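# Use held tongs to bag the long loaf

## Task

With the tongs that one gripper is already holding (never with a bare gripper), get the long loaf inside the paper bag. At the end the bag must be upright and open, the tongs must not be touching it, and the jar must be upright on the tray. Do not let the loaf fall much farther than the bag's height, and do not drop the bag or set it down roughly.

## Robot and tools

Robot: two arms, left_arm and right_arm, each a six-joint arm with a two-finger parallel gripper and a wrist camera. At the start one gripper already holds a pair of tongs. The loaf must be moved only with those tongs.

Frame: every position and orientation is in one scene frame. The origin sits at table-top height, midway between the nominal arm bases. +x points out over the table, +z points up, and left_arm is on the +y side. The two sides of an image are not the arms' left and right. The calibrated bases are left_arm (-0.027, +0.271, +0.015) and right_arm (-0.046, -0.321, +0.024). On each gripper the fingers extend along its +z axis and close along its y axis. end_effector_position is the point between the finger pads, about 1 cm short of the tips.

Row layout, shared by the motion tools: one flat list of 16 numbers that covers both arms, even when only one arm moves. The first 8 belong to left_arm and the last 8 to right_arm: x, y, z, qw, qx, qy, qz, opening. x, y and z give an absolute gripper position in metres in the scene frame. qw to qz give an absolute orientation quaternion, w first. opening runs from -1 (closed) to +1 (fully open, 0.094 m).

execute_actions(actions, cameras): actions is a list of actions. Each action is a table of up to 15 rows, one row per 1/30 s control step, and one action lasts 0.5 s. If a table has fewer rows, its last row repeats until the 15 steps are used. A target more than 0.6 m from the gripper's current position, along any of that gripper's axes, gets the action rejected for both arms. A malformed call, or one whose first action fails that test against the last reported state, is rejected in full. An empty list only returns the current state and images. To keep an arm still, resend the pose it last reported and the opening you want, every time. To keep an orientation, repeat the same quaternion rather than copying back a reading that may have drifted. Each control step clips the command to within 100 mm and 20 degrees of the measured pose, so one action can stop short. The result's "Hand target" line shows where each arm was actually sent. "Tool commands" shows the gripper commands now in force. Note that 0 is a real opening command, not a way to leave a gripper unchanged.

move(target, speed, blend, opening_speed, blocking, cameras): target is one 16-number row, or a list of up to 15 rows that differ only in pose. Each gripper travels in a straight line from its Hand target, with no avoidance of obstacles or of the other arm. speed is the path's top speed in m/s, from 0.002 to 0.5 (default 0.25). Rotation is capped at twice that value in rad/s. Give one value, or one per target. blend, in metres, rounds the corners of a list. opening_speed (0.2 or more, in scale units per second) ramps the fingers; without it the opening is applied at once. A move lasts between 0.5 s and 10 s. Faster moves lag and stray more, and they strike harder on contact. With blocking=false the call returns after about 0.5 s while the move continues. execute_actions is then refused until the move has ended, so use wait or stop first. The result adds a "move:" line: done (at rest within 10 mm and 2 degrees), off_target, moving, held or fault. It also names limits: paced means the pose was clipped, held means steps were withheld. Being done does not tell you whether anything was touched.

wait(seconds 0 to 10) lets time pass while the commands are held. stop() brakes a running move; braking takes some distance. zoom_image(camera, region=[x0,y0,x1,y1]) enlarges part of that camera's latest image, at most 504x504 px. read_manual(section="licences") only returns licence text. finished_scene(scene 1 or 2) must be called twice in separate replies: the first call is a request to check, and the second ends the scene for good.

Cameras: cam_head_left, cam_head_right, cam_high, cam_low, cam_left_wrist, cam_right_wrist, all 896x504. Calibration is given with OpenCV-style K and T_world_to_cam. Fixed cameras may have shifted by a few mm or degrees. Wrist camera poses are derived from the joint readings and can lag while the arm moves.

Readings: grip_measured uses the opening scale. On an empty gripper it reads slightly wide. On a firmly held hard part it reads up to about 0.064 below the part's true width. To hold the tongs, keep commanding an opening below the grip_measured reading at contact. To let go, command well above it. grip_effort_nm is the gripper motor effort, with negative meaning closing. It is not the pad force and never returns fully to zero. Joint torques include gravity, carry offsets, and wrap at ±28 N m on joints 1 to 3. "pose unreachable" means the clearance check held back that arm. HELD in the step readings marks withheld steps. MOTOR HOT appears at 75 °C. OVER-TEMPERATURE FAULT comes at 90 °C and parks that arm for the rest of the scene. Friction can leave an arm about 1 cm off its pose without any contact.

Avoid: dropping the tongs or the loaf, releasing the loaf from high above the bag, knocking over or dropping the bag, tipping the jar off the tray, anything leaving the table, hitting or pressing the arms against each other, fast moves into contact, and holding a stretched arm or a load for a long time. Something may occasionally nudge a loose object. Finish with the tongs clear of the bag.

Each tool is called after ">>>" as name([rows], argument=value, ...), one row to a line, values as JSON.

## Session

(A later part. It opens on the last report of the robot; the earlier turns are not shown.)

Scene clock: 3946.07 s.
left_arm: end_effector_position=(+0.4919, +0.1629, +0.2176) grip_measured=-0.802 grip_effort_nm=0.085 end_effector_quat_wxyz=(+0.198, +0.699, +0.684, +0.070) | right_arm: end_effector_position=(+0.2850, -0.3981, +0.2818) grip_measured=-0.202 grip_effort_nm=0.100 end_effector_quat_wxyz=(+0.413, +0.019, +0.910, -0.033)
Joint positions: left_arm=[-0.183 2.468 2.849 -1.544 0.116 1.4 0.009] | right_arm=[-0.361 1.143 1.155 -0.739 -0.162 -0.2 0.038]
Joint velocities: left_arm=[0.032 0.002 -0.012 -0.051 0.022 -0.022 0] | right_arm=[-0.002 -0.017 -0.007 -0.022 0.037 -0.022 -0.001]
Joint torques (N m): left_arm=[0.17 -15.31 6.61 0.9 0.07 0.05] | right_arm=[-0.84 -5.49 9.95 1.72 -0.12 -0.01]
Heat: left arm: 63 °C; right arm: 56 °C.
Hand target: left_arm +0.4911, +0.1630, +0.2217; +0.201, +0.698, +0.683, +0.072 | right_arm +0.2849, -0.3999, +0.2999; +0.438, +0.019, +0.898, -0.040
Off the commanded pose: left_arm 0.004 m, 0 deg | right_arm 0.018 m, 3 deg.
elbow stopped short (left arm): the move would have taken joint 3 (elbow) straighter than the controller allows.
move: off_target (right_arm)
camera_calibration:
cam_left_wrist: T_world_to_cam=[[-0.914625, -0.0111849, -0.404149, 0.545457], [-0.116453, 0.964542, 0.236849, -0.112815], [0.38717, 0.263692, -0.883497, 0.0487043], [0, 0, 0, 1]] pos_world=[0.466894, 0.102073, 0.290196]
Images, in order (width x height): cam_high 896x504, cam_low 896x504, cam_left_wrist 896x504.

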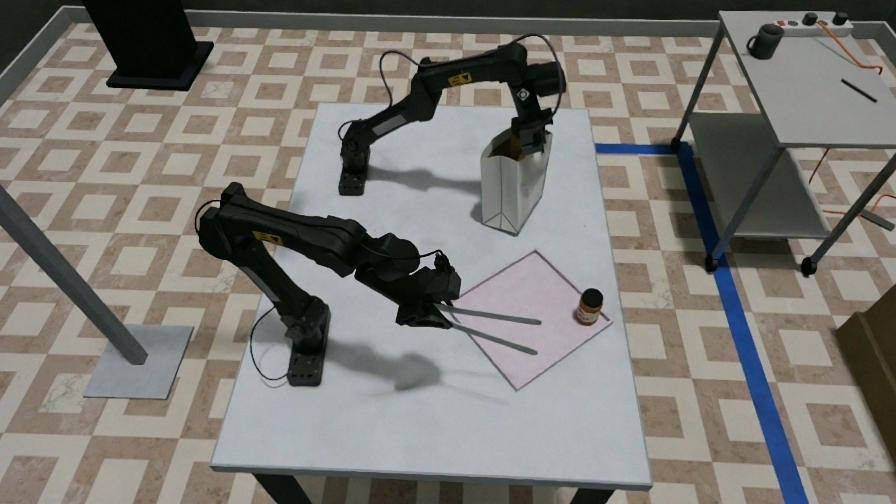

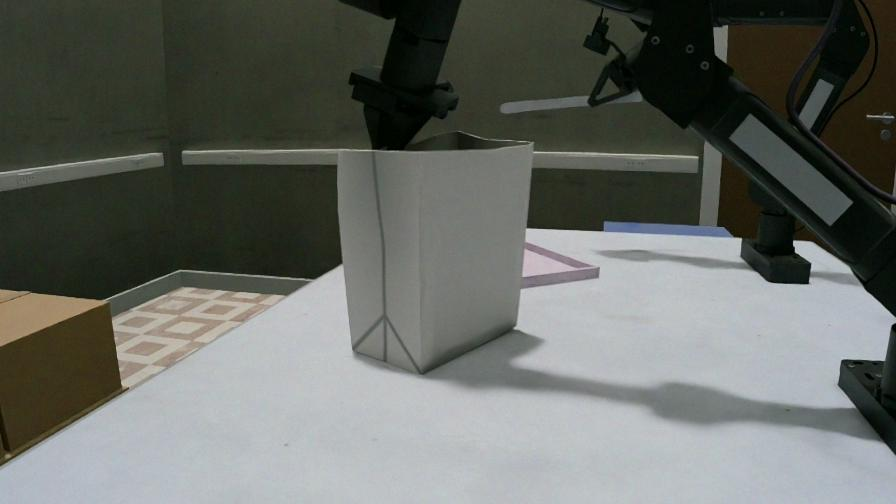

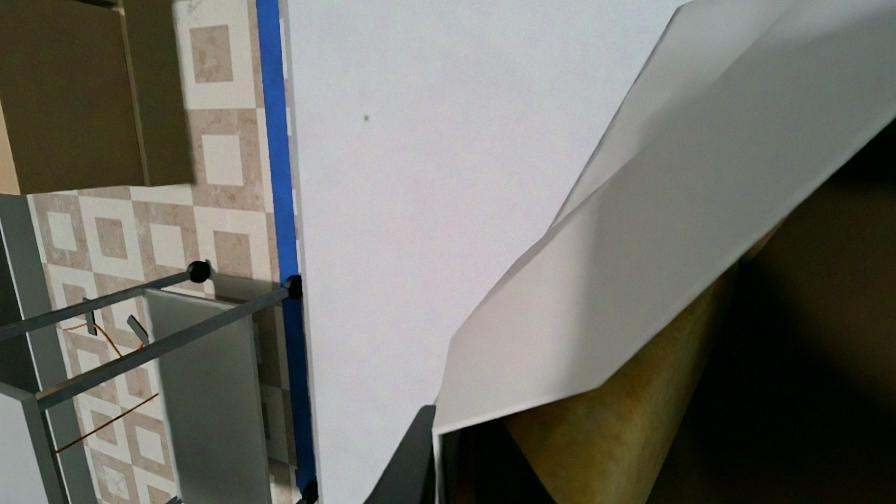

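>>> move([
  [0.478,0.163,0.252,0.2481,0.6889,0.6770,0.0735,-0.72,0.285,-0.40,0.30,0.4378,0.0191,0.8982,-0.0392,-0.20],
], speed=0.04, opening_speed=0.4, cameras=["cam_low","cam_left_wrist","cam_high"])

Scene clock: 3966.27 s.
left_arm: end_effector_position=(+0.4832, +0.1610, +0.2311) grip_measured=-0.722 grip_effort_nm=0.085 end_effector_quat_wxyz=(+0.228, +0.696, +0.678, +0.067) | right_arm: end_effector_position=(+0.2850, -0.3981, +0.2818) grip_measured=-0.202 grip_effort_nm=0.090 end_effector_quat_wxyz=(+0.413, +0.019, +0.910, -0.033)
Joint positions: left_arm=[-0.175 2.27 2.513 -1.361 0.16 1.4 0.013] | right_arm=[-0.361 1.143 1.155 -0.739 -0.162 -0.2 0.038]
Joint velocities: left_arm=[-0.022 0.002 -0.007 -0.007 0.051 -0.051 -0.002] | right_arm=[-0.002 -0.002 0.002 -0.037 0.007 -0.007 0]
Joint torques (N m): left_arm=[0.69 -19.62 3.84 1.13 0.17 -0.1] | right_arm=[-0.84 -5.48 9.94 1.73 -0.12 -0.02]
Heat: left arm: 65 °C; right arm: 56 °C.
Hand target: left_arm +0.4779, +0.1626, +0.2516; +0.247, +0.690, +0.677, +0.073 | right_arm +0.2849, -0.3999, +0.2999; +0.438, +0.019, +0.898, -0.040
Off the commanded pose: left_arm 0.022 m, 3 deg | right_arm 0.018 m, 3 deg.
move: off_target (left_arm, right_arm)
camera_calibration:
cam_left_wrist: T_world_to_cam=[[-0.898522, -0.0219384, -0.438379, 0.544857], [-0.115017, 0.975619, 0.18692, -0.106081], [0.42359, 0.218372, -0.879139, 0.0531748], [0, 0, 0, 1]] pos_world=[0.454841, 0.103836, 0.30543]
Images, in order (width x height): cam_high 896x504, cam_low 896x504, cam_left_wrist 896x504.

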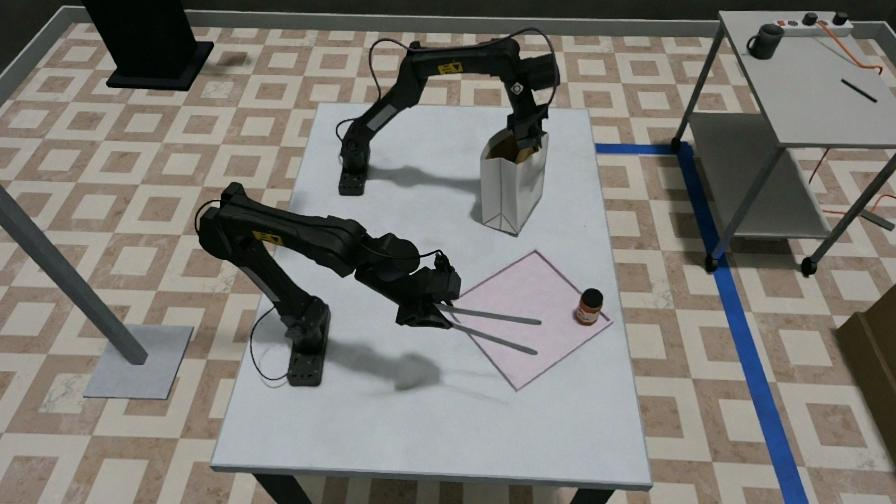

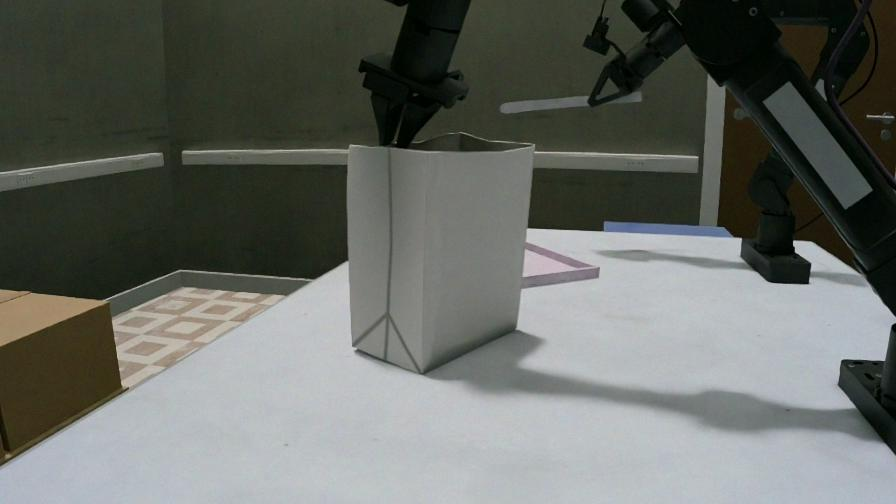

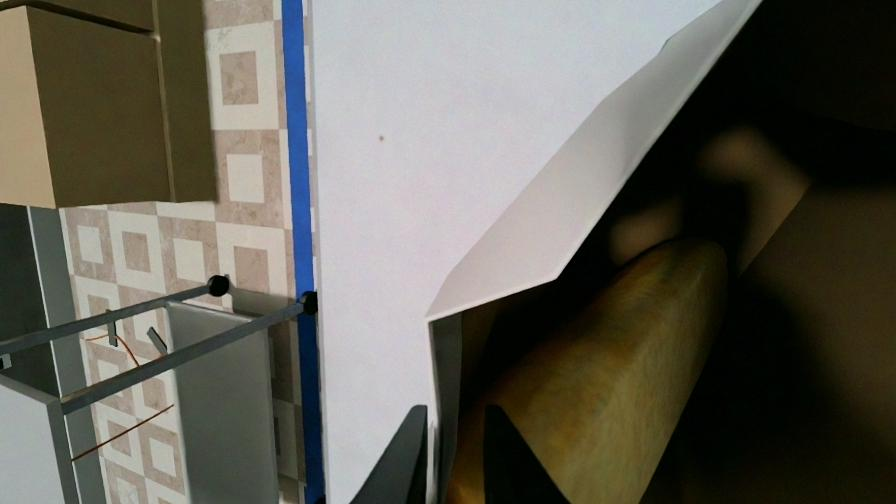

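>>> move([
  [0.467,0.163,0.285,0.2481,0.6889,0.6770,0.0735,-0.72,0.285,-0.40,0.30,0.4378,0.0191,0.8982,-0.0392,-0.20],
], speed=0.06, opening_speed=0.4, cameras=["cam_low","cam_left_wrist","cam_high"])

Scene clock: 3972.57 s.
left_arm: end_effector_position=(+0.4643, +0.1640, +0.2947) grip_measured=-0.722 grip_effort_nm=0.081 end_effector_quat_wxyz=(+0.260, +0.691, +0.668, +0.090) | right_arm: end_effector_position=(+0.2850, -0.3981, +0.2818) grip_measured=-0.202 grip_effort_nm=0.095 end_effector_quat_wxyz=(+0.413, +0.019, +0.910, -0.033)
Joint positions: left_arm=[-0.175 2.287 2.808 -1.555 0.161 1.399 0.013] | right_arm=[-0.361 1.143 1.155 -0.739 -0.162 -0.2 0.038]
Joint velocities: left_arm=[0.002 -0.017 -0.017 -0.007 -0.037 0.051 0.001] | right_arm=[-0.002 0.007 -0.007 0.051 0.037 -0.022 0]
Joint torques (N m): left_arm=[0.18 -10.89 6.41 0.97 0.24 -0.06] | right_arm=[-0.83 -5.49 9.95 1.73 -0.12 -0.01]
Heat: left arm: 65 °C; right arm: 55 °C.
Hand target: left_arm +0.4661, +0.1629, +0.2844; +0.253, +0.688, +0.676, +0.077 | right_arm +0.2849, -0.3999, +0.2999; +0.438, +0.019, +0.898, -0.040
Off the commanded pose: left_arm 0.010 m, 3 deg | right_arm 0.018 m, 3 deg.
move: off_target (left_arm, right_arm)
camera_calibration:
cam_left_wrist: T_world_to_cam=[[-0.859323, -0.0294253, -0.510586, 0.560164], [-0.130252, 0.978015, 0.162852, -0.109305], [0.494569, 0.206448, -0.844264, 0.0752228], [0, 0, 0, 1]] pos_world=[0.429921, 0.107855, 0.36732]
Images, in order (width x height): cam_high 896x504, cam_low 896x504, cam_left_wrist 896x504.

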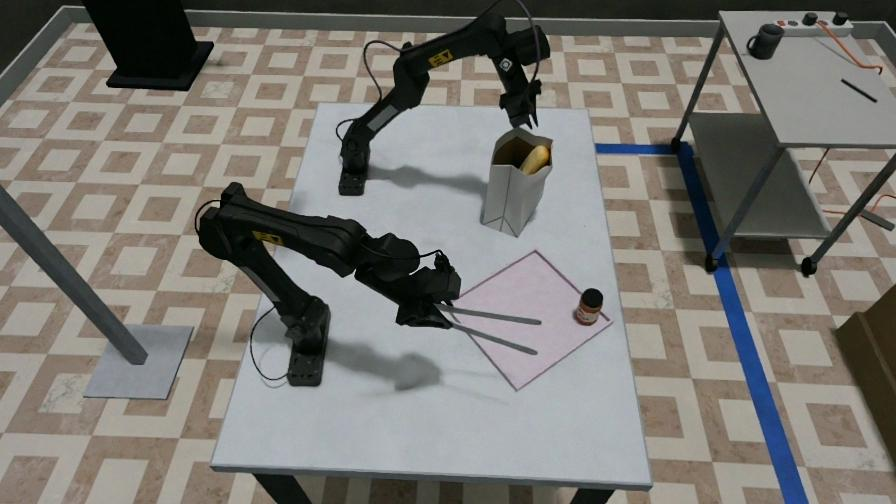

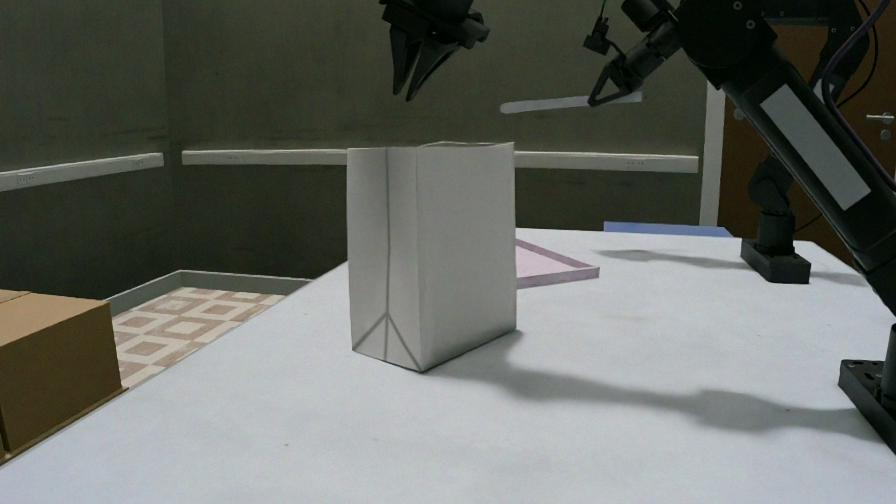

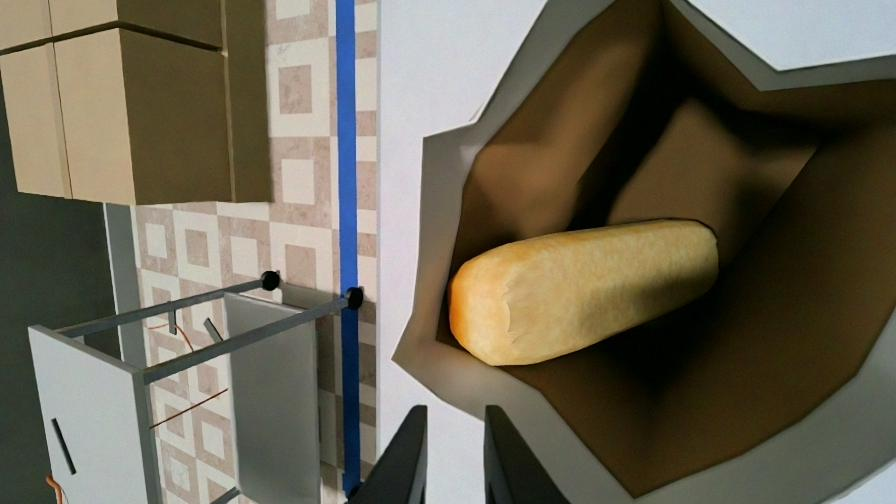

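>>> move([
  [0.43,0.20,0.36,0.2883,0.6802,0.6684,0.0854,-0.72,0.285,-0.40,0.30,0.4378,0.0191,0.8982,-0.0392,-0.20],
  [0.33,0.36,0.42,0.5,0.5,0.5,0.1,-0.72,0.285,-0.40,0.30,0.4378,0.0191,0.8982,-0.0392,-0.20],
], speed=0.15, blend=[0.02,0], cameras=["cam_low","cam_high","cam_head_left","cam_head_right"])

Scene clock: 3980.97 s.
left_arm: end_effector_position=(+0.3356, +0.3640, +0.4154) grip_measured=-0.722 grip_effort_nm=0.081 end_effector_quat_wxyz=(+0.569, +0.572, +0.580, +0.116) | right_arm: end_effector_position=(+0.2850, -0.3981, +0.2818) grip_measured=-0.202 grip_effort_nm=0.085 end_effector_quat_wxyz=(+0.413, +0.019, +0.910, -0.033)
Joint positions: left_arm=[0.678 1.593 1.894 -1.162 1.126 1.789 0.013] | right_arm=[-0.361 1.143 1.155 -0.739 -0.162 -0.2 0.038]
Joint velocities: left_arm=[-0.002 0.017 -0.017 0.037 -0.007 -0.007 0.001] | right_arm=[-0.022 -0.017 -0.012 -0.037 0.022 -0.051 0]
Joint torques (N m): left_arm=[0.09 -10.37 3.86 1.19 0.71 0.06] | right_arm=[-0.83 -5.49 9.94 1.73 -0.12 -0.02]
Heat: left arm: 61 °C; right arm: 55 °C.
Hand target: left_arm +0.3289, +0.3572, +0.4214; +0.575, +0.574, +0.570, +0.119 | right_arm +0.2849, -0.3999, +0.2999; +0.438, +0.019, +0.898, -0.040
Off the commanded pose: left_arm 0.008 m, 1 deg | right_arm 0.018 m, 3 deg.
move: off_target (right_arm)
Images, in order (width x height): cam_head_left 896x504, cam_head_right 896x504, cam_high 896x504, cam_low 896x504.

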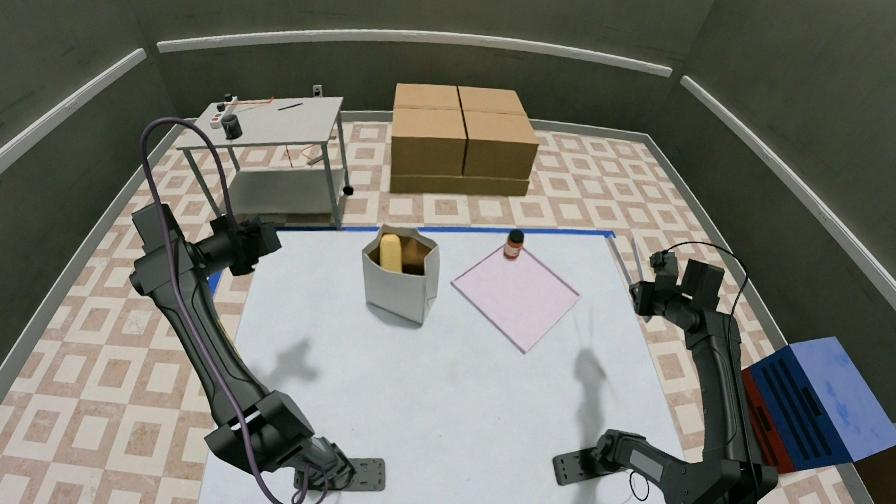

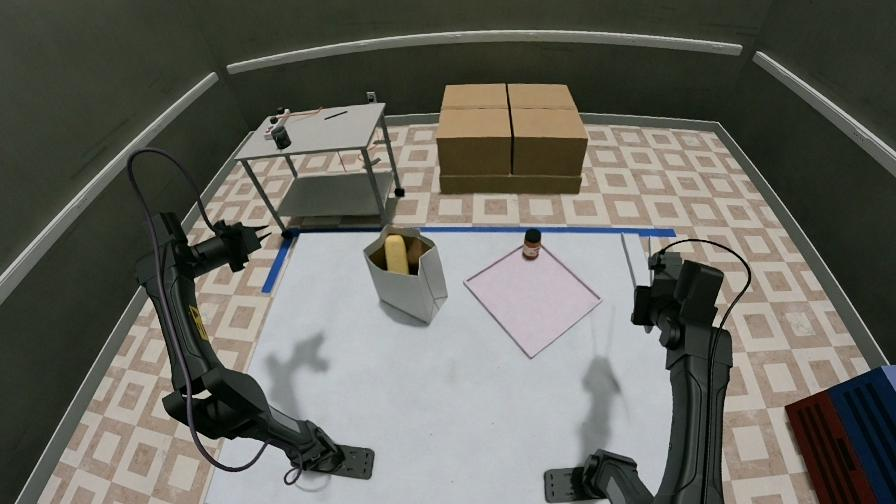

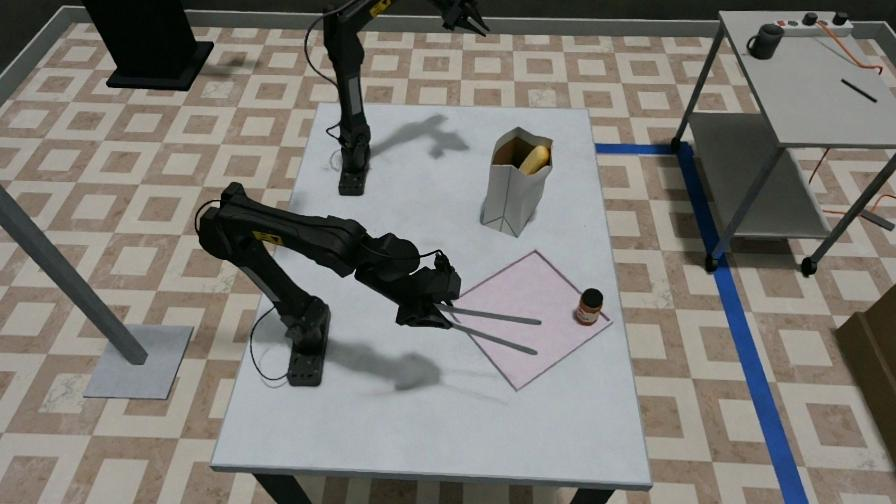

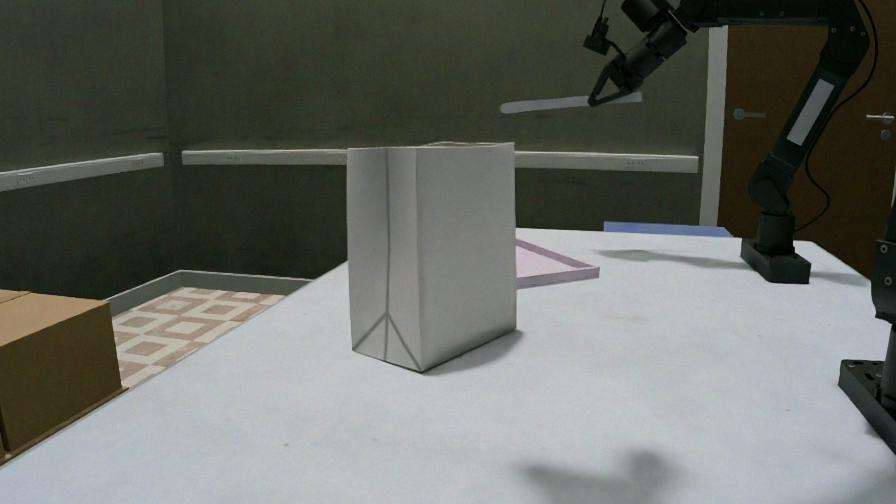

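>>> zoom_image(camera="cam_high", region=[540, 260, 640, 350])

>>> zoom_image(camera="cam_head_right", region=[490, 215, 580, 285])

>>> zoom_image(camera="cam_head_left", region=[470, 215, 560, 285])

Scaled by 5.040.

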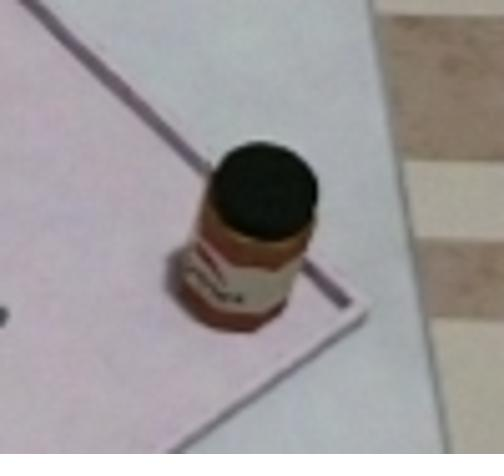

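Scaled by 5.600.

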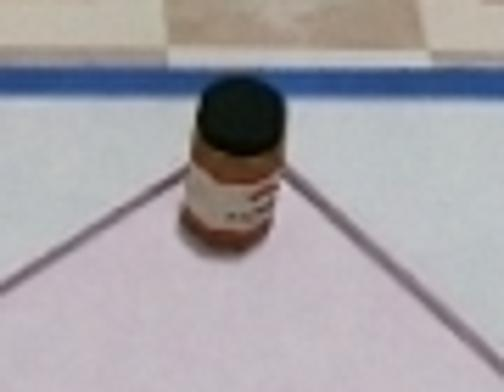

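Scaled by 5.600.

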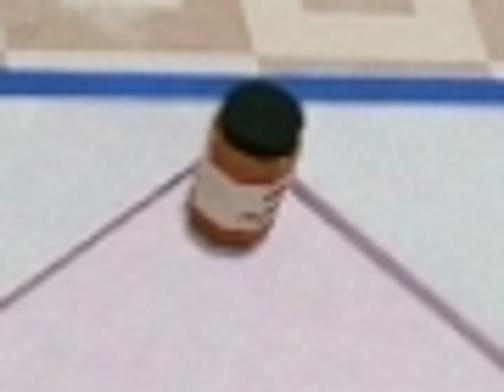

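>>> finished_scene(scene=2)

This call ended nothing. Check each condition of the task against the scene as it is now, look again where you are not sure, and mend what is not met. Then call finished_scene again.

>>> finished_scene(scene=2)

The scene is finished: the task was done.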